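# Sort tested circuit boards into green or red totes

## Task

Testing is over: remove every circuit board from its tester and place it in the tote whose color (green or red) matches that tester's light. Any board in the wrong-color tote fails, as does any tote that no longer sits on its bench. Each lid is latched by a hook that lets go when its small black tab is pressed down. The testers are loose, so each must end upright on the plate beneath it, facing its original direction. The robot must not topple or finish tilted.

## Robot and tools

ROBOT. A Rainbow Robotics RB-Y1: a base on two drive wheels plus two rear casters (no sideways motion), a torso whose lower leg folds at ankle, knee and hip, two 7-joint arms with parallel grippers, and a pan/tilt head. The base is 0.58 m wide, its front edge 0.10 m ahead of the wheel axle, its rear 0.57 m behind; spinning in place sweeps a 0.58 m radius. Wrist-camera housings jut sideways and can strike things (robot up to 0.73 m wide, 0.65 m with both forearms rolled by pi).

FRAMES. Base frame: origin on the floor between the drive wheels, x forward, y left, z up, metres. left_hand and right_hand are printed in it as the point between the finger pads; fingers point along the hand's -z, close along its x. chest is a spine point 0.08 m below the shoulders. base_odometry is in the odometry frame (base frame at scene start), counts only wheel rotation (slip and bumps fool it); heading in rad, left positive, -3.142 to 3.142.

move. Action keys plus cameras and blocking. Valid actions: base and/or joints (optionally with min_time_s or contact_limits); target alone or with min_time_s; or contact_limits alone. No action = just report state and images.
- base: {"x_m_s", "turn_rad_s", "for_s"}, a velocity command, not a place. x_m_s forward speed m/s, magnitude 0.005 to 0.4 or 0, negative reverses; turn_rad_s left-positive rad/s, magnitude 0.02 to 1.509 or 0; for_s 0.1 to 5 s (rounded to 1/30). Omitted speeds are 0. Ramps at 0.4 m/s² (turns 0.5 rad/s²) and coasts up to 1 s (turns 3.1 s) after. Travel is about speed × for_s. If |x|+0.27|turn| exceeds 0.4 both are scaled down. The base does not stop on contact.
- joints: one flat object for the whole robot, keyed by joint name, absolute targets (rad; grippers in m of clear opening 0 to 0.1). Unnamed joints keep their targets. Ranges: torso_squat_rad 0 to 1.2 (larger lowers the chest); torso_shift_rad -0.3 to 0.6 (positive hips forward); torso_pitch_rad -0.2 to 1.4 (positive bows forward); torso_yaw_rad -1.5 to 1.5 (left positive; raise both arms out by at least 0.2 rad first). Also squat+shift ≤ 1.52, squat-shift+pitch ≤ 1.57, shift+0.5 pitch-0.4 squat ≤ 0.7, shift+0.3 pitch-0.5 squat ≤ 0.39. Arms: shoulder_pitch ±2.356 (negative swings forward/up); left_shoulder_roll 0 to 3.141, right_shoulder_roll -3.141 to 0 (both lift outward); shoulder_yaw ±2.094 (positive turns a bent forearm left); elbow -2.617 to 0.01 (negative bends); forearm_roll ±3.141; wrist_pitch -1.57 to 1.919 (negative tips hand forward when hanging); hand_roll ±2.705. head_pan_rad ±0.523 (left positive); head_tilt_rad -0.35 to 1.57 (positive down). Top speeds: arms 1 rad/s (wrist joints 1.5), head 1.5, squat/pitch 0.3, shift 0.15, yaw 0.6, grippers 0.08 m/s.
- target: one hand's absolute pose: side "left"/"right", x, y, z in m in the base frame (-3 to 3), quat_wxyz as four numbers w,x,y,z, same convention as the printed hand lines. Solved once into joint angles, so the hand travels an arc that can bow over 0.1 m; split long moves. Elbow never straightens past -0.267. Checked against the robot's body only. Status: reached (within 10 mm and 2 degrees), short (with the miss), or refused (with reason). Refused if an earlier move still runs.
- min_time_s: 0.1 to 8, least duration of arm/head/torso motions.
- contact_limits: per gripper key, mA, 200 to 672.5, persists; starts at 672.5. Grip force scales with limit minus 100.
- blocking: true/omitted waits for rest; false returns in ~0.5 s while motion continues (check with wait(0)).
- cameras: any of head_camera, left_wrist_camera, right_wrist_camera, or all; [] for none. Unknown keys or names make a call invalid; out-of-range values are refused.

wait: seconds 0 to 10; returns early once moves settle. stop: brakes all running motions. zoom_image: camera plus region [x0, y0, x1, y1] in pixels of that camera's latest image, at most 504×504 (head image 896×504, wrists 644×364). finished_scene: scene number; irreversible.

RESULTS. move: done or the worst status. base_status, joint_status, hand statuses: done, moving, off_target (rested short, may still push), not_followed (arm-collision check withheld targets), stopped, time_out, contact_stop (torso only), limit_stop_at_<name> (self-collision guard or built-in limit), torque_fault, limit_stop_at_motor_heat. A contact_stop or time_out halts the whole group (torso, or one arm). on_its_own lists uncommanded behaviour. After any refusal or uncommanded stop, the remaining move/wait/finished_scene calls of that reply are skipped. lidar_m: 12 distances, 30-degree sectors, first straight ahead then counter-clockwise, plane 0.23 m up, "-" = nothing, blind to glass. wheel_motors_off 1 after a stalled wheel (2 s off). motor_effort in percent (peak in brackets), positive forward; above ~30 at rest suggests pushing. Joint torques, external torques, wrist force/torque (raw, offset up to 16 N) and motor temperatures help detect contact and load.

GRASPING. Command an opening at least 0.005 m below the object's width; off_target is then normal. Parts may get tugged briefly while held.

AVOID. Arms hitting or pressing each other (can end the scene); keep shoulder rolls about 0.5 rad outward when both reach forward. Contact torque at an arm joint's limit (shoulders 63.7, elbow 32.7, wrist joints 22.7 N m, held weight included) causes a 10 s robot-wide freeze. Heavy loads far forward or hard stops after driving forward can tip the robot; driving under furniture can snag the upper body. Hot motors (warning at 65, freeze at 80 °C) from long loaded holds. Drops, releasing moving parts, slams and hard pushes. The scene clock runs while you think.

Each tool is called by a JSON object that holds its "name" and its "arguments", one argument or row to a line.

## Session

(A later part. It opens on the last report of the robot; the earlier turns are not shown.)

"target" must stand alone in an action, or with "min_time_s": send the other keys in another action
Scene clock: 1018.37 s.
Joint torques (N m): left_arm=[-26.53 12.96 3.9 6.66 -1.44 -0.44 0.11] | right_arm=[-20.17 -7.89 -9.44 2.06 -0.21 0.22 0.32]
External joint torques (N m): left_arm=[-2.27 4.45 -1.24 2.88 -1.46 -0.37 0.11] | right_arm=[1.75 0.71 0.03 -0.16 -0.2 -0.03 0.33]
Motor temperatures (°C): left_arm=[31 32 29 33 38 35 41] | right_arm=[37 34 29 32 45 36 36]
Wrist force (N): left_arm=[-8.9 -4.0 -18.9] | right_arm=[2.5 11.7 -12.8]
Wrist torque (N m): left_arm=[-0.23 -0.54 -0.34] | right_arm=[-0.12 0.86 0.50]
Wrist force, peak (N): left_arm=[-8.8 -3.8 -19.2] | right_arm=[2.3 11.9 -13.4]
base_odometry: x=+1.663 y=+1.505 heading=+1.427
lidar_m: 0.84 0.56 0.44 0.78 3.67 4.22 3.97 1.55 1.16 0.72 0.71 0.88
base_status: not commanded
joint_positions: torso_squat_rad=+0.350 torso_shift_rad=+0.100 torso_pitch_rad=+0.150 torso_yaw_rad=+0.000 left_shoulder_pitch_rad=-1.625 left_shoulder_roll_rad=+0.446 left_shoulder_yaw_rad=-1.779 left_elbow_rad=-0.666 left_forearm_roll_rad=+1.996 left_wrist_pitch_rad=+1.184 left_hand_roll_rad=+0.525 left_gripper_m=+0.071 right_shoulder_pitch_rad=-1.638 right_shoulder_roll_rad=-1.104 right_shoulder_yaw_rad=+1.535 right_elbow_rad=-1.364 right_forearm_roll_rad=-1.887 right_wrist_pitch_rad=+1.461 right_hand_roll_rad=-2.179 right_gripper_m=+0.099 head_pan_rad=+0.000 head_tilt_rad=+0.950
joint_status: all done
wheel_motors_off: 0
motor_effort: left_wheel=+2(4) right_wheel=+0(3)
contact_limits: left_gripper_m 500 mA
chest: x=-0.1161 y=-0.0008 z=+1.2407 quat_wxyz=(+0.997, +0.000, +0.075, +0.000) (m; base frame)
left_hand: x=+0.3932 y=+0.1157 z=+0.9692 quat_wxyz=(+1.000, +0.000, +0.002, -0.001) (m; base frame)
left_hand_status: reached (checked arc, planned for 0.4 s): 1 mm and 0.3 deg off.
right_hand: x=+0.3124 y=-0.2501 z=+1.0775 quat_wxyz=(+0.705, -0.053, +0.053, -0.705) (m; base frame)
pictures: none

{"name": "move", "arguments": {
  "contact_limits": {"left_gripper_m":600},
  "cameras": []
}}

{"name": "move", "arguments": {
  "target": {"side":"left","x":0.38,"y":0.13,"z":1.10,"quat_wxyz":[1,0,0,0]},
  "cameras": []
}}

{"name": "move", "arguments": {
  "target": {"side":"left","x":0.26,"y":0.27,"z":1.15,"quat_wxyz":[1,0,0,0]},
  "cameras": ["head_camera","left_wrist_camera"]
}}

{"name": "zoom_image", "arguments": {
  "camera": "head_camera",
  "region": [200, 80, 480, 320]
}}

Scene clock: 1029.33 s.
Joint torques (N m): left_arm=[-26.69 13.27 3.73 6.69 -1.43 -0.47 0.04] | right_arm=[-20.31 -7.72 -9.12 2.22 -0.2 0.21 0.35]
External joint torques (N m): left_arm=[-2.44 4.76 -1.42 2.91 -1.45 -0.4 0.04] | right_arm=[1.62 0.88 0.36 0.01 -0.19 -0.04 0.35]
Motor temperatures (°C): left_arm=[31 32 29 33 38 35 41] | right_arm=[37 34 29 32 45 36 36]
Wrist force (N): left_arm=[-8.4 -4.0 -19.0] | right_arm=[2.5 11.3 -12.6]
Wrist torque (N m): left_arm=[-0.25 -0.54 -0.33] | right_arm=[-0.08 0.88 0.51]
Wrist force, peak (N): left_arm=[-9.1 -4.1 -19.2] | right_arm=[2.4 11.9 -13.1]
base_odometry: x=+1.663 y=+1.505 heading=+1.427
lidar_m: 0.84 0.56 0.44 0.78 3.66 4.22 3.96 1.55 1.16 0.72 0.72 0.88
base_status: not commanded
joint_positions: torso_squat_rad=+0.350 torso_shift_rad=+0.100 torso_pitch_rad=+0.150 torso_yaw_rad=+0.000 left_shoulder_pitch_rad=-1.625 left_shoulder_roll_rad=+0.446 left_shoulder_yaw_rad=-1.779 left_elbow_rad=-0.666 left_forearm_roll_rad=+1.996 left_wrist_pitch_rad=+1.184 left_hand_roll_rad=+0.525 left_gripper_m=+0.071 right_shoulder_pitch_rad=-1.638 right_shoulder_roll_rad=-1.104 right_shoulder_yaw_rad=+1.535 right_elbow_rad=-1.364 right_forearm_roll_rad=-1.887 right_wrist_pitch_rad=+1.461 right_hand_roll_rad=-2.179 right_gripper_m=+0.099 head_pan_rad=+0.000 head_tilt_rad=+0.950
joint_status: not commanded
wheel_motors_off: 0
motor_effort: left_wheel=+3(3) right_wheel=+0(2)
contact_limits: left_gripper_m 600 mA
chest: x=-0.1161 y=-0.0008 z=+1.2407 quat_wxyz=(+0.997, +0.000, +0.075, +0.000) (m; base frame)
left_hand: x=+0.3932 y=+0.1157 z=+0.9692 quat_wxyz=(+1.000, +0.000, +0.002, -0.001) (m; base frame)
right_hand: x=+0.3124 y=-0.2501 z=+1.0775 quat_wxyz=(+0.705, -0.053, +0.053, -0.705) (m; base frame)
pictures: none
No camera images: "cameras" was empty.

Scene clock: 1030.53 s.
Joint torques (N m): left_arm=[-21.55 7.77 7.61 3.36 0.28 -0.02 0.08] | right_arm=[-19.9 -7.66 -9.34 2.2 -0.23 0.17 0.31]
External joint torques (N m): left_arm=[1.84 -0.57 0.19 -0.68 0.25 0.04 0.08] | right_arm=[2.02 0.94 0.13 -0.02 -0.23 -0.09 0.31]
Motor temperatures (°C): left_arm=[31 32 29 33 38 35 41] | right_arm=[37 34 29 32 45 36 36]
Wrist force (N): left_arm=[-2.6 2.0 -10.7] | right_arm=[1.8 11.5 -12.8]
Wrist torque (N m): left_arm=[-0.21 -0.49 -0.24] | right_arm=[-0.12 0.78 0.50]
Wrist force, peak (N): left_arm=[-4.0 -9.6 -28.6] | right_arm=[2.0 12.1 -13.0]
move: done
base_odometry: x=+1.663 y=+1.505 heading=+1.427
lidar_m: 0.84 0.58 0.44 0.78 3.66 4.23 3.96 1.55 1.15 0.73 0.71 0.88
base_status: not commanded
joint_positions: torso_squat_rad=+0.350 torso_shift_rad=+0.100 torso_pitch_rad=+0.150 torso_yaw_rad=+0.000 left_shoulder_pitch_rad=-1.875 left_shoulder_roll_rad=+0.725 left_shoulder_yaw_rad=-1.742 left_elbow_rad=-1.032 left_forearm_roll_rad=+2.032 left_wrist_pitch_rad=+1.342 left_hand_roll_rad=+0.657 left_gripper_m=+0.071 right_shoulder_pitch_rad=-1.638 right_shoulder_roll_rad=-1.104 right_shoulder_yaw_rad=+1.535 right_elbow_rad=-1.364 right_forearm_roll_rad=-1.887 right_wrist_pitch_rad=+1.461 right_hand_roll_rad=-2.179 right_gripper_m=+0.099 head_pan_rad=+0.000 head_tilt_rad=+0.950
joint_status: all done
wheel_motors_off: 0
motor_effort: left_wheel=+2(4) right_wheel=-1(4)
contact_limits: left_gripper_m 600 mA
chest: x=-0.1162 y=-0.0007 z=+1.2407 quat_wxyz=(+0.997, +0.000, +0.075, +0.000) (m; base frame)
left_hand: x=+0.3799 y=+0.1300 z=+1.0999 quat_wxyz=(+1.000, +0.000, +0.002, +0.000) (m; base frame)
left_hand_status: reached (checked arc, planned for 0.7 s): 0 mm and 0.3 deg off.
right_hand: x=+0.3124 y=-0.2500 z=+1.0776 quat_wxyz=(+0.705, -0.053, +0.053, -0.705) (m; base frame)
pictures: none
No camera images: "cameras" was empty.

Scene clock: 1032.03 s.
Joint torques (N m): left_arm=[-15.56 2.79 8.12 3.19 0.13 -0.16 0.31] | right_arm=[-19.98 -7.72 -9.58 2.12 -0.32 0.21 0.27]
External joint torques (N m): left_arm=[0.15 -0.33 -1.2 -0.27 0.1 -0.1 0.31] | right_arm=[1.94 0.89 -0.11 -0.1 -0.32 -0.04 0.27]
Motor temperatures (°C): left_arm=[31 32 29 33 38 35 41] | right_arm=[37 34 29 32 45 36 36]
Wrist force (N): left_arm=[-2.4 2.1 -10.3] | right_arm=[2.3 11.4 -12.7]
Wrist torque (N m): left_arm=[-0.23 -0.48 -0.20] | right_arm=[-0.09 0.84 0.50]
Wrist force, peak (N): left_arm=[-2.9 1.7 -11.5] | right_arm=[2.1 11.9 -13.0]
move: done
base_odometry: x=+1.663 y=+1.505 heading=+1.427
lidar_m: 0.84 0.57 0.44 0.79 3.68 4.22 3.96 1.56 1.16 0.72 0.71 0.88
base_status: not commanded
joint_positions: torso_squat_rad=+0.350 torso_shift_rad=+0.100 torso_pitch_rad=+0.150 torso_yaw_rad=+0.000 left_shoulder_pitch_rad=-1.993 left_shoulder_roll_rad=+1.447 left_shoulder_yaw_rad=-1.790 left_elbow_rad=-1.831 left_forearm_roll_rad=+1.959 left_wrist_pitch_rad=+1.334 left_hand_roll_rad=+0.738 left_gripper_m=+0.071 right_shoulder_pitch_rad=-1.638 right_shoulder_roll_rad=-1.104 right_shoulder_yaw_rad=+1.535 right_elbow_rad=-1.364 right_forearm_roll_rad=-1.887 right_wrist_pitch_rad=+1.461 right_hand_roll_rad=-2.179 right_gripper_m=+0.099 head_pan_rad=+0.000 head_tilt_rad=+0.950
joint_status: all done
wheel_motors_off: 0
motor_effort: left_wheel=+3(4) right_wheel=-5(5)
contact_limits: left_gripper_m 600 mA
chest: x=-0.1162 y=-0.0007 z=+1.2407 quat_wxyz=(+0.997, +0.000, +0.075, +0.000) (m; base frame)
left_hand: x=+0.2599 y=+0.2693 z=+1.1497 quat_wxyz=(+1.000, +0.000, +0.002, +0.000) (m; base frame)
left_hand_status: reached (checked arc, planned for 1.1 s): 1 mm and 0.3 deg off.
right_hand: x=+0.3124 y=-0.2499 z=+1.0776 quat_wxyz=(+0.705, -0.053, +0.053, -0.705) (m; base frame)
pictures: head_camera, left_wrist_camera
camera_calibration:
head_camera: T_world_to_cam=[[0.0366988, -0.998746, 0.0340482, -0.0489852], [-0.871702, -0.0486538, -0.487615, 0.702467], [0.48866, -0.011785, -0.872395, 1.22262], [0, 0, 0, 1]] pos_world=[0.0166944, -0.000337502, 1.41081]
left_wrist_camera: T_world_to_cam=[[0.999743, 0.0146929, -0.0172669, -0.245331], [0.0212617, -0.872015, 0.489017, -0.298605], [-0.00787194, -0.489259, -0.872103, 1.20547], [0, 0, 0, 1]] pos_world=[0.261106, 0.333004, 1.19308]

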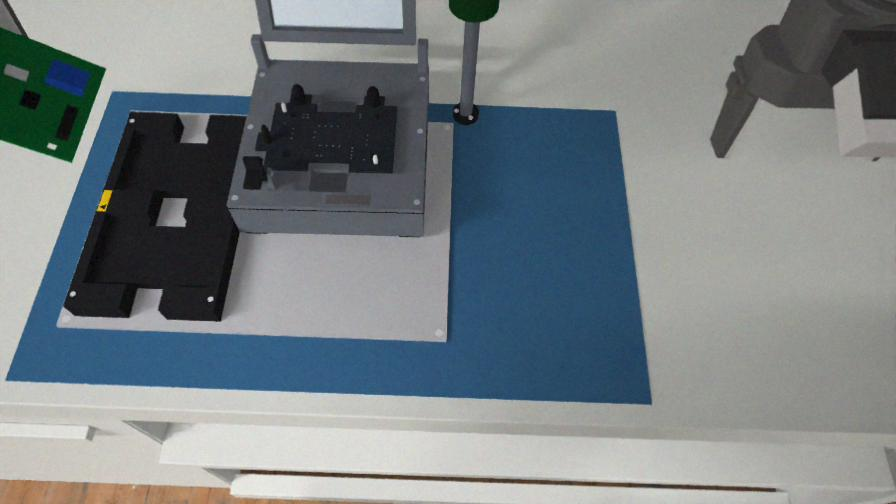

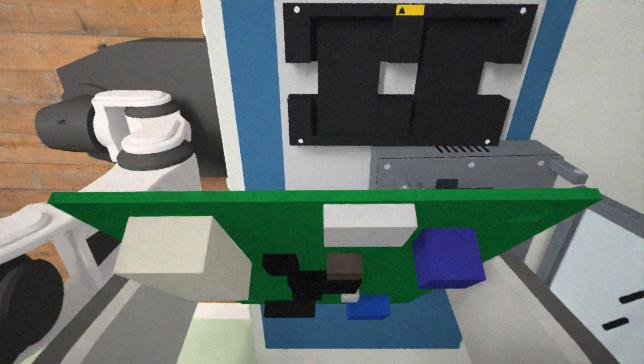

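Scaled by 1.800 from the camera's 896x504 image, which has a finer 1280x720 frame.

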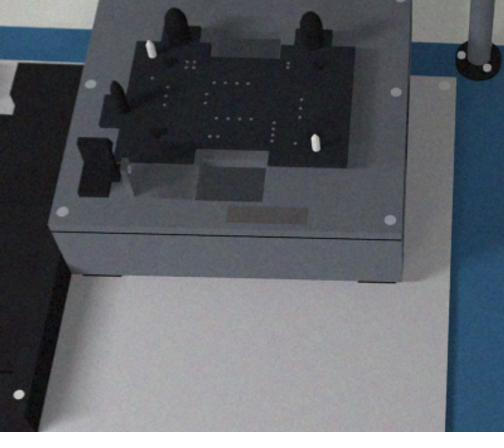

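{"name": "move", "arguments": {
  "joints": {"torso_yaw_rad":0.4,"right_gripper_m":0.0},
  "cameras": []
}}

{"name": "move", "arguments": {
  "target": {"side":"right","x":0.33,"y":0.09,"z":1.04,"quat_wxyz":[0.8,0,0,-0.6]},
  "cameras": ["head_camera","right_wrist_camera"]
}}

Scene clock: 1047.03 s.
Joint torques (N m): left_arm=[-15.09 3.7 8.18 3.55 0.07 -0.07 0.25] | right_arm=[-20.73 -6.48 -9.62 1.73 -0.3 0.12 0.32]
External joint torques (N m): left_arm=[0.26 -0.28 -0.83 -0.33 0.14 -0.07 0.25] | right_arm=[1.67 0.73 0.12 -0.11 -0.22 -0.05 0.32]
Motor temperatures (°C): left_arm=[31 32 29 33 38 35 41] | right_arm=[37 34 29 32 45 36 36]
Wrist force (N): left_arm=[-2.6 1.7 -10.4] | right_arm=[3.0 11.7 -12.2]
Wrist torque (N m): left_arm=[-0.21 -0.52 -0.18] | right_arm=[-0.14 0.90 0.51]
Wrist force, peak (N): left_arm=[-2.7 2.4 -11.0] | right_arm=[2.4 11.9 -13.0]
move: done
base_odometry: x=+1.663 y=+1.505 heading=+1.427
lidar_m: 0.84 0.57 0.44 0.77 3.67 4.22 3.97 1.55 1.16 0.72 0.72 0.88
base_status: not commanded
joint_positions: torso_squat_rad=+0.350 torso_shift_rad=+0.100 torso_pitch_rad=+0.150 torso_yaw_rad=+0.400 left_shoulder_pitch_rad=-1.993 left_shoulder_roll_rad=+1.447 left_shoulder_yaw_rad=-1.790 left_elbow_rad=-1.831 left_forearm_roll_rad=+1.959 left_wrist_pitch_rad=+1.334 left_hand_roll_rad=+0.738 left_gripper_m=+0.071 right_shoulder_pitch_rad=-1.638 right_shoulder_roll_rad=-1.104 right_shoulder_yaw_rad=+1.535 right_elbow_rad=-1.364 right_forearm_roll_rad=-1.887 right_wrist_pitch_rad=+1.460 right_hand_roll_rad=-2.179 right_gripper_m=+0.000 head_pan_rad=+0.000 head_tilt_rad=+0.950
joint_status: all done
wheel_motors_off: 0
motor_effort: left_wheel=+3(5) right_wheel=-4(5)
contact_limits: left_gripper_m 600 mA
chest: x=-0.1162 y=-0.0007 z=+1.2407 quat_wxyz=(+0.977, +0.015, +0.073, +0.198) (m; base frame)
left_hand: x=+0.1259 y=+0.3982 z=+1.1700 quat_wxyz=(+0.980, +0.029, +0.002, +0.196) (m; base frame)
right_hand: x=+0.3734 y=-0.0557 z=+1.0685 quat_wxyz=(+0.831, -0.041, +0.062, -0.551) (m; base frame)
pictures: none
No camera images: "cameras" was empty.

Scene clock: 1048.40 s.
Joint torques (N m): left_arm=[-15.07 3.54 8.21 3.55 0.06 -0.11 0.31] | right_arm=[-22.6 -8.08 -8.58 2.32 0 0.12 0.31]
External joint torques (N m): left_arm=[0.28 -0.43 -0.8 -0.34 0.12 -0.11 0.31] | right_arm=[1.69 -0.93 1.13 0.62 -0.15 0.15 0.31]
Motor temperatures (°C): left_arm=[31 32 29 33 38 35 41] | right_arm=[37 34 29 32 45 36 36]
Wrist force (N): left_arm=[-2.4 1.7 -10.5] | right_arm=[2.4 10.2 -12.9]
Wrist torque (N m): left_arm=[-0.21 -0.50 -0.19] | right_arm=[0.01 0.86 0.50]
Wrist force, peak (N): left_arm=[-2.5 1.7 -10.9] | right_arm=[2.7 12.0 -12.7]
move: done
base_odometry: x=+1.663 y=+1.505 heading=+1.427
lidar_m: 0.84 0.57 0.44 0.78 3.67 4.22 3.96 1.55 1.16 0.72 0.71 0.88
base_status: not commanded
joint_positions: torso_squat_rad=+0.350 torso_shift_rad=+0.100 torso_pitch_rad=+0.150 torso_yaw_rad=+0.400 left_shoulder_pitch_rad=-1.993 left_shoulder_roll_rad=+1.447 left_shoulder_yaw_rad=-1.790 left_elbow_rad=-1.831 left_forearm_roll_rad=+1.959 left_wrist_pitch_rad=+1.334 left_hand_roll_rad=+0.738 left_gripper_m=+0.071 right_shoulder_pitch_rad=-1.703 right_shoulder_roll_rad=-0.720 right_shoulder_yaw_rad=+1.561 right_elbow_rad=-1.327 right_forearm_roll_rad=-1.727 right_wrist_pitch_rad=+1.340 right_hand_roll_rad=-2.668 right_gripper_m=+0.000 head_pan_rad=+0.000 head_tilt_rad=+0.950
joint_status: all done
wheel_motors_off: 0
motor_effort: left_wheel=+3(4) right_wheel=-3(4)
contact_limits: left_gripper_m 600 mA
chest: x=-0.1162 y=-0.0008 z=+1.2407 quat_wxyz=(+0.977, +0.015, +0.073, +0.198) (m; base frame)
left_hand: x=+0.1259 y=+0.3981 z=+1.1701 quat_wxyz=(+0.980, +0.029, +0.002, +0.196) (m; base frame)
right_hand: x=+0.3298 y=+0.0902 z=+1.0402 quat_wxyz=(+0.800, +0.001, +0.000, -0.600) (m; base frame)
right_hand_status: reached (checked arc, planned for 0.7 s): 0 mm and 0.1 deg off.
pictures: head_camera, right_wrist_camera
camera_calibration:
head_camera: T_world_to_cam=[[0.41884, -0.907752, -0.0236601, 0.0670303], [-0.791202, -0.352029, -0.500074, 0.727046], [0.445615, 0.228171, -0.865659, 1.20944], [0, 0, 0, 1]] pos_world=[0.008221, 0.0408289, 1.41213]
right_wrist_camera: T_world_to_cam=[[-0.260715, 0.965282, -0.0160716, 0.0181186], [0.86275, 0.240427, 0.444812, -0.735658], [0.433233, 0.102103, -0.89548, 0.851074], [0, 0, 0, 1]] pos_world=[0.270699, 0.0724854, 1.08964]

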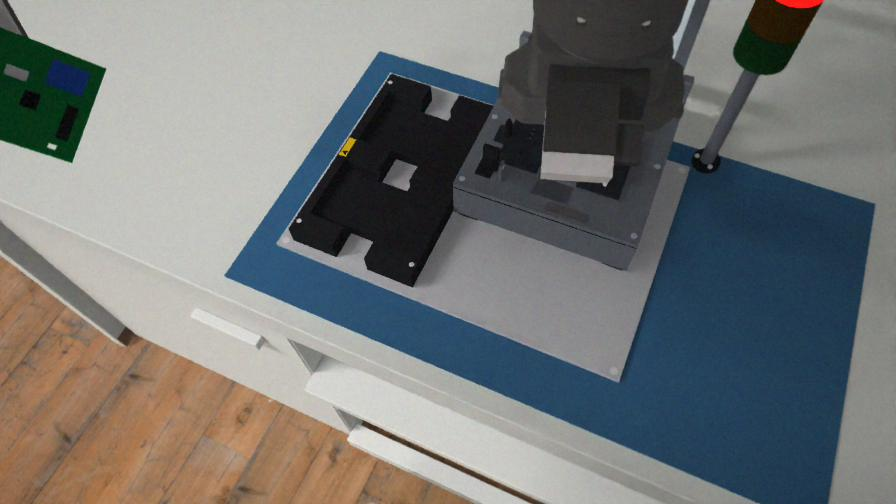

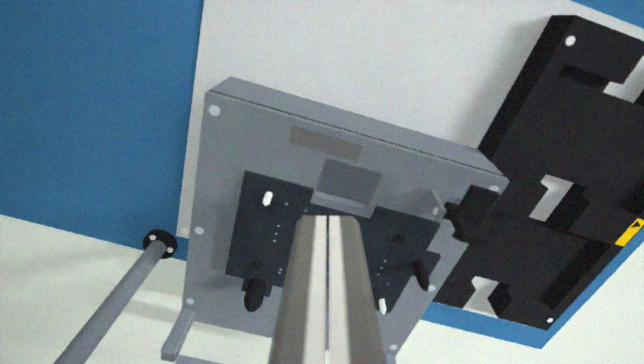

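{"name": "move", "arguments": {
  "target": {"side":"right","x":0.352,"y":0.11,"z":0.985,"quat_wxyz":[0.8,0,0,-0.6]},
  "cameras": ["right_wrist_camera"]
}}

Scene clock: 1055.57 s.
Joint torques (N m): left_arm=[-14.95 3.74 8.17 3.44 0.12 0 0.28] | right_arm=[-23.71 -6.78 -7.47 2.15 0.02 0.01 0.02]
External joint torques (N m): left_arm=[0.4 -0.23 -0.84 -0.44 0.19 0 0.28] | right_arm=[1.83 0.45 0.73 0.59 -0.14 0.03 0.02]
Motor temperatures (°C): left_arm=[30 32 30 33 38 35 41] | right_arm=[37 34 29 32 45 36 36]
Wrist force (N): left_arm=[-2.5 1.8 -10.6] | right_arm=[2.0 10.6 -12.8]
Wrist torque (N m): left_arm=[-0.22 -0.52 -0.19] | right_arm=[-0.06 0.79 0.51]
Wrist force, peak (N): left_arm=[-2.4 1.6 -11.1] | right_arm=[2.1 10.4 -14.4]
move: done
base_odometry: x=+1.663 y=+1.505 heading=+1.427
lidar_m: 0.85 0.56 0.44 0.78 3.67 4.23 3.96 1.56 1.16 0.72 0.71 0.88
base_status: not commanded
joint_positions: torso_squat_rad=+0.350 torso_shift_rad=+0.100 torso_pitch_rad=+0.150 torso_yaw_rad=+0.400 left_shoulder_pitch_rad=-1.993 left_shoulder_roll_rad=+1.447 left_shoulder_yaw_rad=-1.790 left_elbow_rad=-1.831 left_forearm_roll_rad=+1.959 left_wrist_pitch_rad=+1.334 left_hand_roll_rad=+0.738 left_gripper_m=+0.071 right_shoulder_pitch_rad=-1.610 right_shoulder_roll_rad=-0.546 right_shoulder_yaw_rad=+1.586 right_elbow_rad=-1.024 right_forearm_roll_rad=-1.702 right_wrist_pitch_rad=+1.277 right_hand_roll_rad=-2.525 right_gripper_m=+0.000 head_pan_rad=+0.000 head_tilt_rad=+0.950
joint_status: all done
wheel_motors_off: 0
motor_effort: left_wheel=+3(4) right_wheel=-2(4)
contact_limits: left_gripper_m 600 mA
chest: x=-0.1162 y=-0.0008 z=+1.2407 quat_wxyz=(+0.977, +0.015, +0.073, +0.198) (m; base frame)
left_hand: x=+0.1259 y=+0.3981 z=+1.1701 quat_wxyz=(+0.980, +0.029, +0.002, +0.196) (m; base frame)
right_hand: x=+0.3520 y=+0.1101 z=+0.9852 quat_wxyz=(+0.800, +0.001, +0.000, -0.600) (m; base frame)
right_hand_status: reached (checked arc, planned for 0.6 s): 0 mm and 0.1 deg off.
pictures: right_wrist_camera
camera_calibration:
right_wrist_camera: T_world_to_cam=[[-0.260368, 0.965374, -0.0161872, 0.00379931], [0.862781, 0.240158, 0.444897, -0.735173], [0.433379, 0.101871, -0.895436, 0.790116], [0, 0, 0, 1]] pos_world=[0.292863, 0.0924003, 1.03464]

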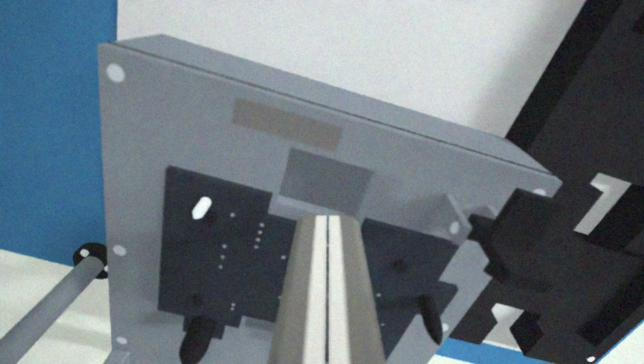

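{"name": "move", "arguments": {
  "target": {"side":"right","x":0.346,"y":0.107,"z":0.955,"quat_wxyz":[0.8,0,0,-0.6]},
  "cameras": ["right_wrist_camera"]
}}

{"name": "move", "arguments": {
  "target": {"side":"right","x":0.346,"y":0.107,"z":0.941,"quat_wxyz":[0.8,0,0,-0.6]},
  "cameras": ["right_wrist_camera"]
}}

Scene clock: 1062.57 s.
Joint torques (N m): left_arm=[-14.91 3.46 8.38 3.5 0.09 -0.11 0.25] | right_arm=[-23.62 -6.11 -7.82 1.74 0.03 0.04 -0.26]
External joint torques (N m): left_arm=[0.44 -0.51 -0.63 -0.38 0.15 -0.11 0.25] | right_arm=[1.66 0.86 0.25 0.36 -0.13 0.05 -0.26]
Motor temperatures (°C): left_arm=[30 32 30 33 38 35 41] | right_arm=[37 34 29 32 45 36 36]
Wrist force (N): left_arm=[-2.7 1.8 -10.8] | right_arm=[2.0 10.9 -12.6]
Wrist torque (N m): left_arm=[-0.21 -0.53 -0.19] | right_arm=[-0.10 0.79 0.51]
Wrist force, peak (N): left_arm=[-2.8 1.7 -11.0] | right_arm=[1.6 10.3 -14.1]
move: done
base_odometry: x=+1.663 y=+1.505 heading=+1.427
lidar_m: 0.84 0.57 0.44 0.79 3.66 4.23 3.96 1.55 1.17 0.73 0.71 0.88
base_status: not commanded
joint_positions: torso_squat_rad=+0.350 torso_shift_rad=+0.100 torso_pitch_rad=+0.150 torso_yaw_rad=+0.400 left_shoulder_pitch_rad=-1.993 left_shoulder_roll_rad=+1.447 left_shoulder_yaw_rad=-1.790 left_elbow_rad=-1.831 left_forearm_roll_rad=+1.959 left_wrist_pitch_rad=+1.334 left_hand_roll_rad=+0.738 left_gripper_m=+0.071 right_shoulder_pitch_rad=-1.559 right_shoulder_roll_rad=-0.527 right_shoulder_yaw_rad=+1.610 right_elbow_rad=-1.021 right_forearm_roll_rad=-1.673 right_wrist_pitch_rad=+1.223 right_hand_roll_rad=-2.537 right_gripper_m=+0.000 head_pan_rad=+0.000 head_tilt_rad=+0.950
joint_status: all done
wheel_motors_off: 0
motor_effort: left_wheel=+3(5) right_wheel=-2(5)
contact_limits: left_gripper_m 600 mA
chest: x=-0.1162 y=-0.0008 z=+1.2407 quat_wxyz=(+0.977, +0.015, +0.073, +0.198) (m; base frame)
left_hand: x=+0.1259 y=+0.3981 z=+1.1701 quat_wxyz=(+0.980, +0.029, +0.002, +0.196) (m; base frame)
right_hand: x=+0.3461 y=+0.1070 z=+0.9552 quat_wxyz=(+0.800, +0.000, +0.000, -0.600) (m; base frame)
right_hand_status: reached (checked arc, planned for 0.3 s): 0 mm and 0.0 deg off.
pictures: right_wrist_camera
camera_calibration:
right_wrist_camera: T_world_to_cam=[[-0.260317, 0.965378, -0.0167366, 0.00528313], [0.862929, 0.240397, 0.44448, -0.715678], [0.433115, 0.101263, -0.895632, 0.766447], [0, 0, 0, 1]] pos_world=[0.286994, 0.0893337, 1.00465]

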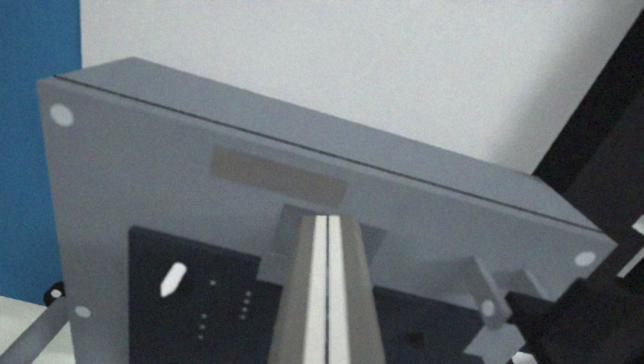

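Scene clock: 1063.57 s.
Joint torques (N m): left_arm=[-14.67 4.13 8.69 3.6 0.19 -0.01 0.24] | right_arm=[-17.93 -0.49 -6.71 -1.71 -2.46 1.08 -0.08]
External joint torques (N m): left_arm=[0.68 0.15 -0.32 -0.28 0.26 -0.01 0.24] | right_arm=[7.33 6.38 1.13 -3.05 -2.61 1.1 -0.08]
Motor temperatures (°C): left_arm=[30 32 30 33 38 35 41] | right_arm=[37 34 29 32 45 36 36]
Wrist force (N): left_arm=[-2.5 1.5 -10.7] | right_arm=[3.6 21.7 -9.2]
Wrist torque (N m): left_arm=[-0.19 -0.51 -0.20] | right_arm=[0.13 0.79 0.44]
Wrist force, peak (N): left_arm=[-2.1 1.7 -11.3] | right_arm=[23.2 -19.5 120.8]
move: done
base_odometry: x=+1.663 y=+1.505 heading=+1.427
lidar_m: 0.84 0.56 0.44 0.78 3.67 4.22 3.96 1.55 1.16 0.72 0.71 0.88
base_status: not commanded
joint_positions: torso_squat_rad=+0.350 torso_shift_rad=+0.100 torso_pitch_rad=+0.150 torso_yaw_rad=+0.400 left_shoulder_pitch_rad=-1.993 left_shoulder_roll_rad=+1.447 left_shoulder_yaw_rad=-1.790 left_elbow_rad=-1.831 left_forearm_roll_rad=+1.959 left_wrist_pitch_rad=+1.334 left_hand_roll_rad=+0.738 left_gripper_m=+0.071 right_shoulder_pitch_rad=-1.537 right_shoulder_roll_rad=-0.508 right_shoulder_yaw_rad=+1.618 right_elbow_rad=-0.991 right_forearm_roll_rad=-1.664 right_wrist_pitch_rad=+1.201 right_hand_roll_rad=-2.526 right_gripper_m=+0.000 head_pan_rad=+0.000 head_tilt_rad=+0.950
joint_status: all done
wheel_motors_off: 0
motor_effort: left_wheel=-2(13) right_wheel=-3(8)
contact_limits: left_gripper_m 600 mA
chest: x=-0.1161 y=-0.0008 z=+1.2407 quat_wxyz=(+0.977, +0.015, +0.073, +0.198) (m; base frame)
left_hand: x=+0.1260 y=+0.3981 z=+1.1700 quat_wxyz=(+0.980, +0.029, +0.002, +0.196) (m; base frame)
right_hand: x=+0.3470 y=+0.1064 z=+0.9425 quat_wxyz=(+0.800, +0.001, -0.001, -0.601) (m; base frame)
right_hand_status: reached (checked arc, planned for 0.2 s): 2 mm and 0.2 deg off.
pictures: right_wrist_camera
camera_calibration:
right_wrist_camera: T_world_to_cam=[[-0.259009, 0.96573, -0.0167133, 0.00530248], [0.861938, 0.238911, 0.447196, -0.712812], [0.435863, 0.101422, -0.89428, 0.752472], [0, 0, 0, 1]] pos_world=[0.287798, 0.0888609, 0.991775]

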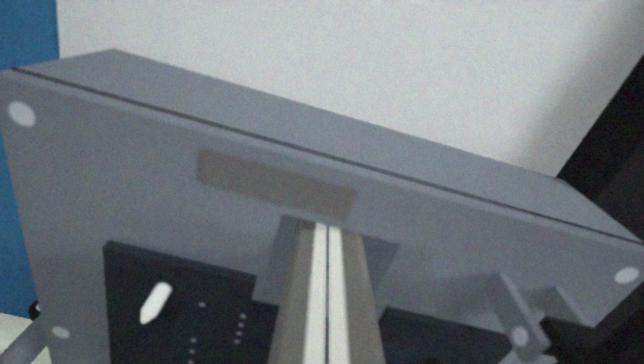

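{"name": "move", "arguments": {
  "target": {"side":"right","x":0.32,"y":0.107,"z":0.944,"quat_wxyz":[0.8,0,0,-0.6]},
  "min_time_s": 1,
  "cameras": ["right_wrist_camera"]
}}

{"name": "move", "arguments": {
  "target": {"side":"right","x":0.29,"y":0.107,"z":0.944,"quat_wxyz":[0.8,0,0,-0.6]},
  "min_time_s": 1,
  "cameras": ["right_wrist_camera","head_camera"]
}}

Scene clock: 1079.50 s.
Joint torques (N m): left_arm=[-14.77 3.83 8.78 3.79 0.15 0.07 0.34] | right_arm=[-8.54 16.75 -9.03 -14.96 -11.39 3.02 0.47]
External joint torques (N m): left_arm=[0.58 -0.16 -0.22 -0.09 0.22 0.07 0.34] | right_arm=[16.28 23.57 -0.51 -16.18 -11.57 3.05 0.47]
External joint torques when the fault began: right_arm=[24.08 38.28 -1.77 -32.42 -22.42 9.12 0.17]
Motor temperatures (°C): left_arm=[30 32 30 33 38 35 41] | right_arm=[36 34 29 33 48 36 36]
Wrist force (N): left_arm=[-2.7 1.8 -10.6] | right_arm=[16.8 58.1 -8.5]
Wrist torque (N m): left_arm=[-0.22 -0.51 -0.21] | right_arm=[1.10 0.52 0.32]
Wrist force, peak (N): left_arm=[-2.0 2.3 -11.1] | right_arm=[20.4 111.5 -25.7]
move: torque_fault
TORQUE FAULT: right_elbow_rad reached its load limit. The robot stopped for 10 seconds, dropped its targets and accepts commands again. The stop added 9.3 s to the call.
base_odometry: x=+1.663 y=+1.505 heading=+1.427
lidar_m: 0.84 0.58 0.44 0.77 3.67 4.22 3.96 1.56 1.16 0.72 0.72 0.88
base_status: not commanded
joint_positions: torso_squat_rad=+0.350 torso_shift_rad=+0.100 torso_pitch_rad=+0.150 torso_yaw_rad=+0.400 left_shoulder_pitch_rad=-1.993 left_shoulder_roll_rad=+1.447 left_shoulder_yaw_rad=-1.790 left_elbow_rad=-1.831 left_forearm_roll_rad=+1.959 left_wrist_pitch_rad=+1.334 left_hand_roll_rad=+0.738 left_gripper_m=+0.071 right_shoulder_pitch_rad=-1.554 right_shoulder_roll_rad=-0.551 right_shoulder_yaw_rad=+1.629 right_elbow_rad=-1.116 right_forearm_roll_rad=-1.636 right_wrist_pitch_rad=+1.189 right_hand_roll_rad=-2.619 right_gripper_m=+0.000 head_pan_rad=+0.000 head_tilt_rad=+0.950
joint_status: right_elbow_rad torque_fault (moved -0.124 of -0.170); right_hand_roll_rad torque_fault (moved -0.093 of -0.131); the others done
wheel_motors_off: 0
on_its_own: right_elbow_rad is held at -1.120, not at your -1.162, since a torque_fault; right_forearm_roll_rad is held at -1.639, not at your -1.634, since a torque_fault; right_hand_roll_rad is held at -2.619, not at your -2.657, since a torque_fault
motor_effort: left_wheel=-12(19) right_wheel=-9(15)
contact_limits: left_gripper_m 600 mA
chest: x=-0.1156 y=-0.0007 z=+1.2407 quat_wxyz=(+0.977, +0.015, +0.074, +0.198) (m; base frame)
left_hand: x=+0.1264 y=+0.3981 z=+1.1698 quat_wxyz=(+0.980, +0.029, +0.002, +0.196) (m; base frame)
right_hand: x=+0.3352 y=+0.1055 z=+0.9477 quat_wxyz=(+0.799, +0.006, -0.005, -0.601) (m; base frame)
right_hand_status: short (checked arc, planned for 1.0 s): torque_fault, 16 mm and 0.9 deg off.
pictures: right_wrist_camera
camera_calibration:
right_wrist_camera: T_world_to_cam=[[-0.257046, 0.96624, -0.0175327, 0.00328281], [0.85719, 0.236339, 0.457568, -0.712641], [0.446264, 0.102587, -0.889002, 0.753772], [0, 0, 0, 1]] pos_world=[0.275331, 0.0879252, 0.996244]

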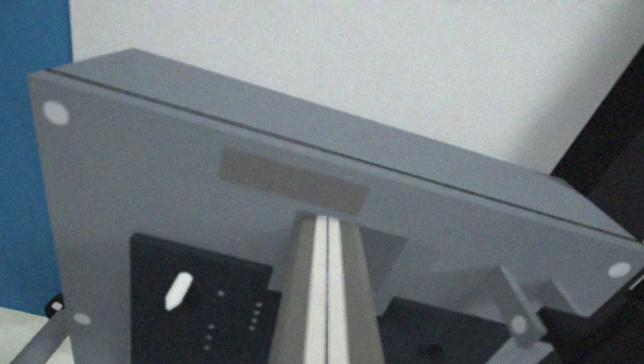

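not run: a stop that you did not command came earlier in this reply.

{"name": "move", "arguments": {
  "target": {"side":"right","x":0.345,"y":0.10,"z":1.0,"quat_wxyz":[0.8,0,0,-0.6]},
  "cameras": []
}}

{"name": "move", "arguments": {
  "target": {"side":"right","x":0.43,"y":-0.12,"z":1.03,"quat_wxyz":[0.707,0,0,-0.707]},
  "cameras": ["head_camera","right_wrist_camera"]
}}

{"name": "zoom_image", "arguments": {
  "camera": "head_camera",
  "region": [430, 40, 720, 290]
}}

{"name": "zoom_image", "arguments": {
  "camera": "right_wrist_camera",
  "region": [200, 0, 644, 364]
}}

Scene clock: 1110.97 s.
Joint torques (N m): left_arm=[-14.8 3.8 8.96 3.84 0.08 -0.01 0.25] | right_arm=[-21.48 -5.15 -8.81 0.96 -0.35 0.03 0.26]
External joint torques (N m): left_arm=[0.55 -0.18 -0.05 -0.04 0.15 -0.01 0.25] | right_arm=[3.6 2.1 0.09 -0.67 -0.52 0.05 0.26]
Motor temperatures (°C): left_arm=[30 31 30 33 38 35 41] | right_arm=[36 34 29 34 52 36 36]
Wrist force (N): left_arm=[-2.8 1.6 -10.7] | right_arm=[2.1 10.5 -12.4]
Wrist torque (N m): left_arm=[-0.20 -0.53 -0.21] | right_arm=[-0.05 0.81 0.48]
Wrist force, peak (N): left_arm=[-2.4 1.7 -10.9] | right_arm=[16.0 67.1 -19.3]
move: done
base_odometry: x=+1.663 y=+1.505 heading=+1.427
lidar_m: 0.84 0.57 0.44 0.79 3.66 4.23 3.97 1.55 1.16 0.73 0.72 0.88
base_status: not commanded
joint_positions: torso_squat_rad=+0.350 torso_shift_rad=+0.100 torso_pitch_rad=+0.150 torso_yaw_rad=+0.400 left_shoulder_pitch_rad=-1.993 left_shoulder_roll_rad=+1.447 left_shoulder_yaw_rad=-1.790 left_elbow_rad=-1.831 left_forearm_roll_rad=+1.959 left_wrist_pitch_rad=+1.334 left_hand_roll_rad=+0.738 left_gripper_m=+0.071 right_shoulder_pitch_rad=-1.637 right_shoulder_roll_rad=-0.620 right_shoulder_yaw_rad=+1.586 right_elbow_rad=-1.152 right_forearm_roll_rad=-1.704 right_wrist_pitch_rad=+1.288 right_hand_roll_rad=-2.583 right_gripper_m=+0.000 head_pan_rad=+0.000 head_tilt_rad=+0.950
joint_status: all done
wheel_motors_off: 0
motor_effort: left_wheel=+2(13) right_wheel=-1(9)
contact_limits: left_gripper_m 600 mA
chest: x=-0.1162 y=-0.0008 z=+1.2407 quat_wxyz=(+0.977, +0.015, +0.073, +0.198) (m; base frame)
left_hand: x=+0.1259 y=+0.3981 z=+1.1700 quat_wxyz=(+0.980, +0.029, +0.002, +0.196) (m; base frame)
right_hand: x=+0.3450 y=+0.1001 z=+1.0006 quat_wxyz=(+0.800, +0.001, +0.000, -0.600) (m; base frame)
right_hand_status: reached (checked arc, planned for 0.3 s): 1 mm and 0.1 deg off.
pictures: none
No camera images: "cameras" was empty.

Scene clock: 1112.30 s.
Joint torques (N m): left_arm=[-14.79 4.25 8.81 3.8 0.08 -0.04 0.32] | right_arm=[-19.52 -6.17 -8.84 1.56 -0.27 -0.26 0.16]
External joint torques (N m): left_arm=[0.56 0.28 -0.19 -0.09 0.15 -0.04 0.32] | right_arm=[2.17 1.92 0.57 -0.63 -0.44 -0.25 0.16]
Motor temperatures (°C): left_arm=[30 31 30 33 38 35 41] | right_arm=[36 34 29 34 52 36 36]
Wrist force (N): left_arm=[-2.6 1.7 -10.8] | right_arm=[2.1 10.8 -12.9]
Wrist torque (N m): left_arm=[-0.19 -0.52 -0.20] | right_arm=[-0.06 0.81 0.52]
Wrist force, peak (N): left_arm=[-2.7 2.1 -10.9] | right_arm=[3.3 10.7 -13.3]
move: done
base_odometry: x=+1.663 y=+1.505 heading=+1.427
lidar_m: 0.84 0.56 0.44 0.78 3.65 4.23 3.96 1.55 1.16 0.72 0.71 0.88
base_status: not commanded
joint_positions: torso_squat_rad=+0.350 torso_shift_rad=+0.100 torso_pitch_rad=+0.150 torso_yaw_rad=+0.400 left_shoulder_pitch_rad=-1.993 left_shoulder_roll_rad=+1.447 left_shoulder_yaw_rad=-1.790 left_elbow_rad=-1.831 left_forearm_roll_rad=+1.959 left_wrist_pitch_rad=+1.334 left_hand_roll_rad=+0.738 left_gripper_m=+0.071 right_shoulder_pitch_rad=-1.562 right_shoulder_roll_rad=-1.199 right_shoulder_yaw_rad=+1.606 right_elbow_rad=-1.313 right_forearm_roll_rad=-1.777 right_wrist_pitch_rad=+1.277 right_hand_roll_rad=-2.425 right_gripper_m=+0.000 head_pan_rad=+0.000 head_tilt_rad=+0.950
joint_status: all done
wheel_motors_off: 0
motor_effort: left_wheel=+1(3) right_wheel=-2(3)
contact_limits: left_gripper_m 600 mA
chest: x=-0.1162 y=-0.0008 z=+1.2407 quat_wxyz=(+0.977, +0.015, +0.073, +0.198) (m; base frame)
left_hand: x=+0.1259 y=+0.3981 z=+1.1700 quat_wxyz=(+0.980, +0.029, +0.002, +0.196) (m; base frame)
right_hand: x=+0.4302 y=-0.1201 z=+1.0303 quat_wxyz=(+0.707, +0.001, +0.000, -0.707) (m; base frame)
right_hand_status: reached (checked arc, planned for 0.9 s): 0 mm and 0.1 deg off.
pictures: head_camera, right_wrist_camera
camera_calibration:
head_camera: T_world_to_cam=[[0.418763, -0.907788, -0.0236392, 0.0669989], [-0.79122, -0.351968, -0.50009, 0.727054], [0.445655, 0.228123, -0.865651, 1.20944], [0, 0, 0, 1]] pos_world=[0.00820762, 0.0408182, 1.41213]
right_wrist_camera: T_world_to_cam=[[0.0208375, 0.999646, -0.0165556, 0.130593], [0.895385, -0.0112919, 0.445149, -0.811933], [0.444805, -0.0240994, -0.895303, 0.799888], [0, 0, 0, 1]] pos_world=[0.368478, -0.120439, 1.07974]

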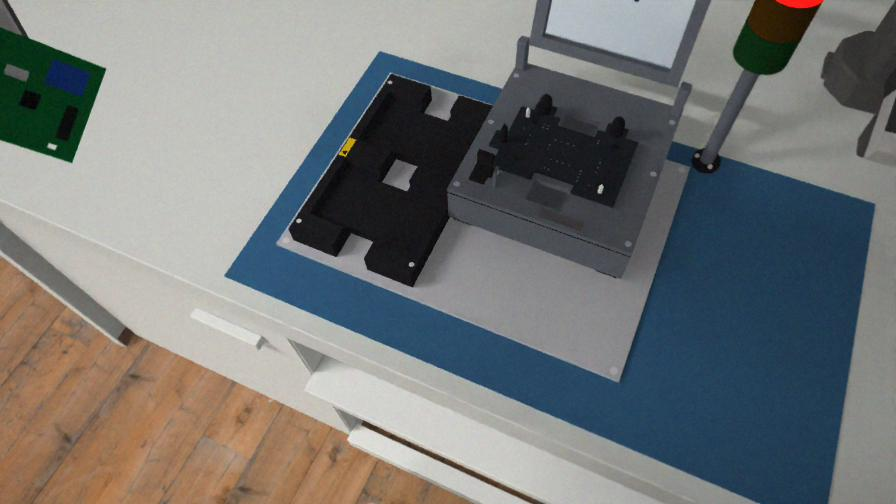

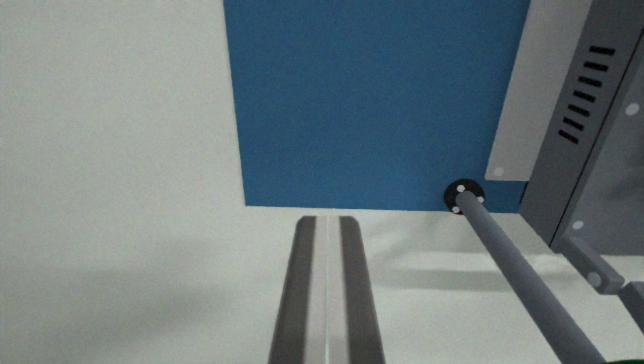

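Scaled by 1.738 from the camera's 896x504 image, which has a finer 1280x720 frame.

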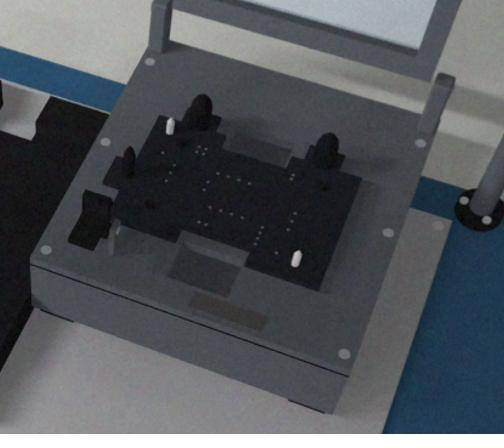

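Scaled by 1.135 from the camera's 644x364 image, which has a finer 1265x715 frame.

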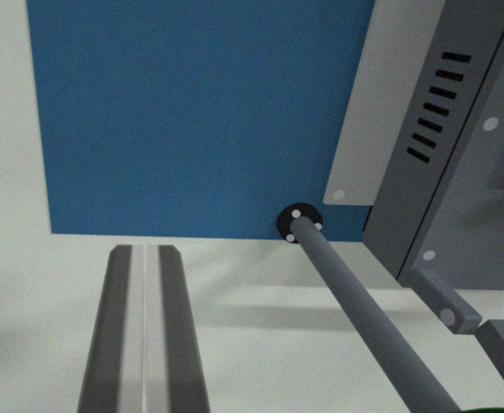

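{"name": "move", "arguments": {
  "target": {"side":"right","x":0.393,"y":0.06,"z":1.08,"quat_wxyz":[1,0,0,0]},
  "cameras": []
}}

{"name": "move", "arguments": {
  "joints": {"right_gripper_m":0.085},
  "contact_limits": {"right_gripper_m":672},
  "cameras": []
}}

{"name": "move", "arguments": {
  "target": {"side":"right","x":0.393,"y":0.112,"z":1.02,"quat_wxyz":[1,0,0,0]}
}}

Scene clock: 1158.30 s.
Joint torques (N m): left_arm=[-14.6 3.97 8.77 3.84 0.05 0 0.25] | right_arm=[-38.13 12.42 -23.14 1.43 1.79 -14.71 3.49]
External joint torques (N m): left_arm=[0.74 -0.01 -0.23 -0.06 0.12 0.01 0.25] | right_arm=[-13.72 20 -14.07 -0.56 1.59 -14.73 3.49]
External joint torques when the fault began: right_arm=[-36.13 50.84 -34.35 -9.2 -2.25 -24.84 8.1]
Motor temperatures (°C): left_arm=[30 31 30 33 38 35 41] | right_arm=[37 34 29 33 46 40 36]
Wrist force (N): left_arm=[-2.6 1.7 -10.7] | right_arm=[-1.7 -68.8 -6.7]
Wrist torque (N m): left_arm=[-0.20 -0.51 -0.19] | right_arm=[4.11 0.36 -2.93]
Wrist force, peak (N): left_arm=[-1.9 3.0 -11.7] | right_arm=[34.6 -124.7 -20.1]
move: torque_fault
TORQUE FAULT: right_wrist_pitch_rad reached its load limit. The robot stopped for 10 seconds, dropped its targets and accepts commands again. The stop added 8.9 s to the call.
base_odometry: x=+1.663 y=+1.505 heading=+1.426
lidar_m: 0.84 0.57 0.44 0.76 3.66 4.24 3.96 1.56 1.16 0.72 0.72 0.89
base_status: not commanded
joint_positions: torso_squat_rad=+0.350 torso_shift_rad=+0.099 torso_pitch_rad=+0.148 torso_yaw_rad=+0.399 left_shoulder_pitch_rad=-1.993 left_shoulder_roll_rad=+1.447 left_shoulder_yaw_rad=-1.790 left_elbow_rad=-1.832 left_forearm_roll_rad=+1.959 left_wrist_pitch_rad=+1.334 left_hand_roll_rad=+0.738 left_gripper_m=+0.071 right_shoulder_pitch_rad=-1.644 right_shoulder_roll_rad=-0.948 right_shoulder_yaw_rad=+1.547 right_elbow_rad=-1.180 right_forearm_roll_rad=-1.766 right_wrist_pitch_rad=+1.389 right_hand_roll_rad=-1.636 right_gripper_m=+0.000 head_pan_rad=+0.000 head_tilt_rad=+0.950
joint_status: right_shoulder_pitch_rad torque_fault (moved -0.082 of -0.155); right_shoulder_roll_rad torque_fault (moved +0.252 of +0.445); right_shoulder_yaw_rad torque_fault (moved -0.059 of -0.114); right_elbow_rad torque_fault (moved +0.133 of +0.226); right_forearm_roll_rad torque_fault (moved +0.011 of +0.020); right_wrist_pitch_rad torque_fault (moved +0.112 of +0.179); right_hand_roll_rad torque_fault (moved +0.789 of +1.302)
wheel_motors_off: 0
on_its_own: right_shoulder_pitch_rad is held at -1.647, not at your -1.717, since a torque_fault; right_shoulder_roll_rad is held at -0.943, not at your -0.754, since a torque_fault; right_shoulder_yaw_rad is held at +1.544, not at your +1.492, since a torque_fault; right_elbow_rad is held at -1.180, not at your -1.087, since a torque_fault; right_forearm_roll_rad is held at -1.765, not at your -1.757, since a torque_fault; right_wrist_pitch_rad is held at +1.385, not at your +1.455, since a torque_fault; right_hand_roll_rad is held at -1.635, not at your -1.123, since a torque_fault
motor_effort: left_wheel=-10(23) right_wheel=+29(55)
contact_limits: left_gripper_m 600 mA
chest: x=-0.1172 y=-0.0018 z=+1.2408 quat_wxyz=(+0.977, +0.016, +0.072, +0.198) (m; base frame)
left_hand: x=+0.1255 y=+0.3968 z=+1.1710 quat_wxyz=(+0.980, +0.029, +0.001, +0.195) (m; base frame)
right_hand: x=+0.4176 y=-0.0226 z=+1.0549 quat_wxyz=(+0.949, -0.004, +0.000, -0.314) (m; base frame)
right_hand_status: short (checked arc, planned for 1.2 s): torque_fault, 90 mm and 36.6 deg off.
pictures: none
No camera images: "cameras" was empty.

not run: a stop that you did not command came earlier in this reply.

not run: a stop that you did not command came earlier in this reply.

{"name": "move", "arguments": {
  "target": {"side":"right","x":0.40,"y":-0.08,"z":1.09,"quat_wxyz":[0.707,0,0,-0.707]},
  "cameras": ["head_camera"]
}}

Scene clock: 1166.80 s.
Joint torques (N m): left_arm=[-14.46 3.87 8.9 3.75 0.02 0.01 0.24] | right_arm=[-20.5 -5.63 -9.18 2.04 -0.17 -0.29 0.39]
External joint torques (N m): left_arm=[0.89 -0.11 -0.1 -0.13 0.09 0.01 0.24] | right_arm=[1.03 0.78 0.82 -0.3 -0.32 -0.27 0.39]
Motor temperatures (°C): left_arm=[30 31 30 33 38 35 41] | right_arm=[38 34 29 33 46 42 36]
Wrist force (N): left_arm=[-2.7 1.8 -10.3] | right_arm=[2.3 10.5 -12.7]
Wrist torque (N m): left_arm=[-0.21 -0.53 -0.19] | right_arm=[-0.04 0.85 0.51]
Wrist force, peak (N): left_arm=[-2.6 1.7 -10.9] | right_arm=[-1.4 -69.3 -6.8]
move: done
base_odometry: x=+1.663 y=+1.505 heading=+1.427
lidar_m: 0.84 0.57 0.44 0.75 3.65 4.24 3.97 1.56 1.15 0.73 0.72 0.88
base_status: not commanded
joint_positions: torso_squat_rad=+0.350 torso_shift_rad=+0.100 torso_pitch_rad=+0.150 torso_yaw_rad=+0.400 left_shoulder_pitch_rad=-1.993 left_shoulder_roll_rad=+1.447 left_shoulder_yaw_rad=-1.790 left_elbow_rad=-1.832 left_forearm_roll_rad=+1.959 left_wrist_pitch_rad=+1.334 left_hand_roll_rad=+0.738 left_gripper_m=+0.071 right_shoulder_pitch_rad=-1.708 right_shoulder_roll_rad=-1.202 right_shoulder_yaw_rad=+1.585 right_elbow_rad=-1.450 right_forearm_roll_rad=-1.811 right_wrist_pitch_rad=+1.394 right_hand_roll_rad=-2.587 right_gripper_m=+0.000 head_pan_rad=+0.000 head_tilt_rad=+0.950
joint_status: all done
wheel_motors_off: 0
motor_effort: left_wheel=-3(12) right_wheel=+5(30)
contact_limits: left_gripper_m 600 mA
chest: x=-0.1162 y=-0.0007 z=+1.2407 quat_wxyz=(+0.977, +0.015, +0.073, +0.198) (m; base frame)
left_hand: x=+0.1259 y=+0.3981 z=+1.1700 quat_wxyz=(+0.980, +0.029, +0.002, +0.196) (m; base frame)
right_hand: x=+0.4010 y=-0.0784 z=+1.0894 quat_wxyz=(+0.708, -0.001, +0.001, -0.706) (m; base frame)
right_hand_status: reached (checked arc, planned for 0.9 s): 2 mm and 0.2 deg off.
pictures: head_camera
camera_calibration:
head_camera: T_world_to_cam=[[0.418757, -0.907791, -0.0236263, 0.0669899], [-0.791222, -0.35197, -0.500085, 0.727049], [0.445657, 0.228108, -0.865654, 1.20945], [0, 0, 0, 1]] pos_world=[0.00820773, 0.0408283, 1.41213]

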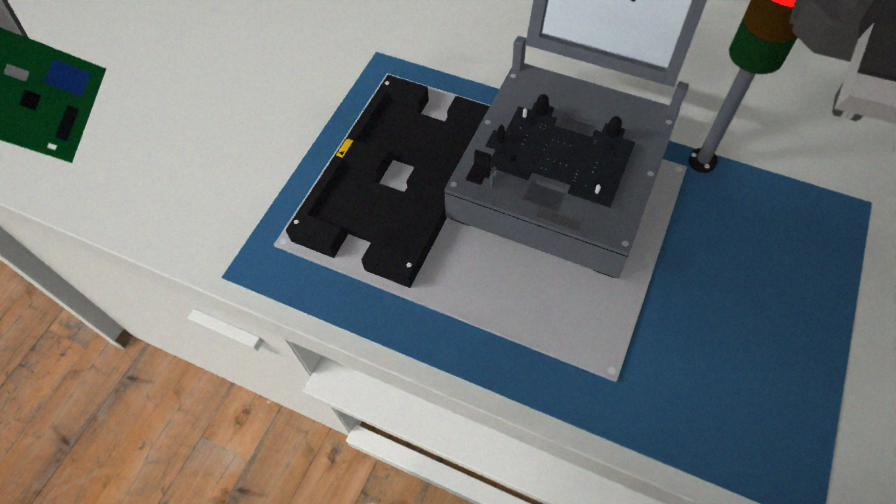

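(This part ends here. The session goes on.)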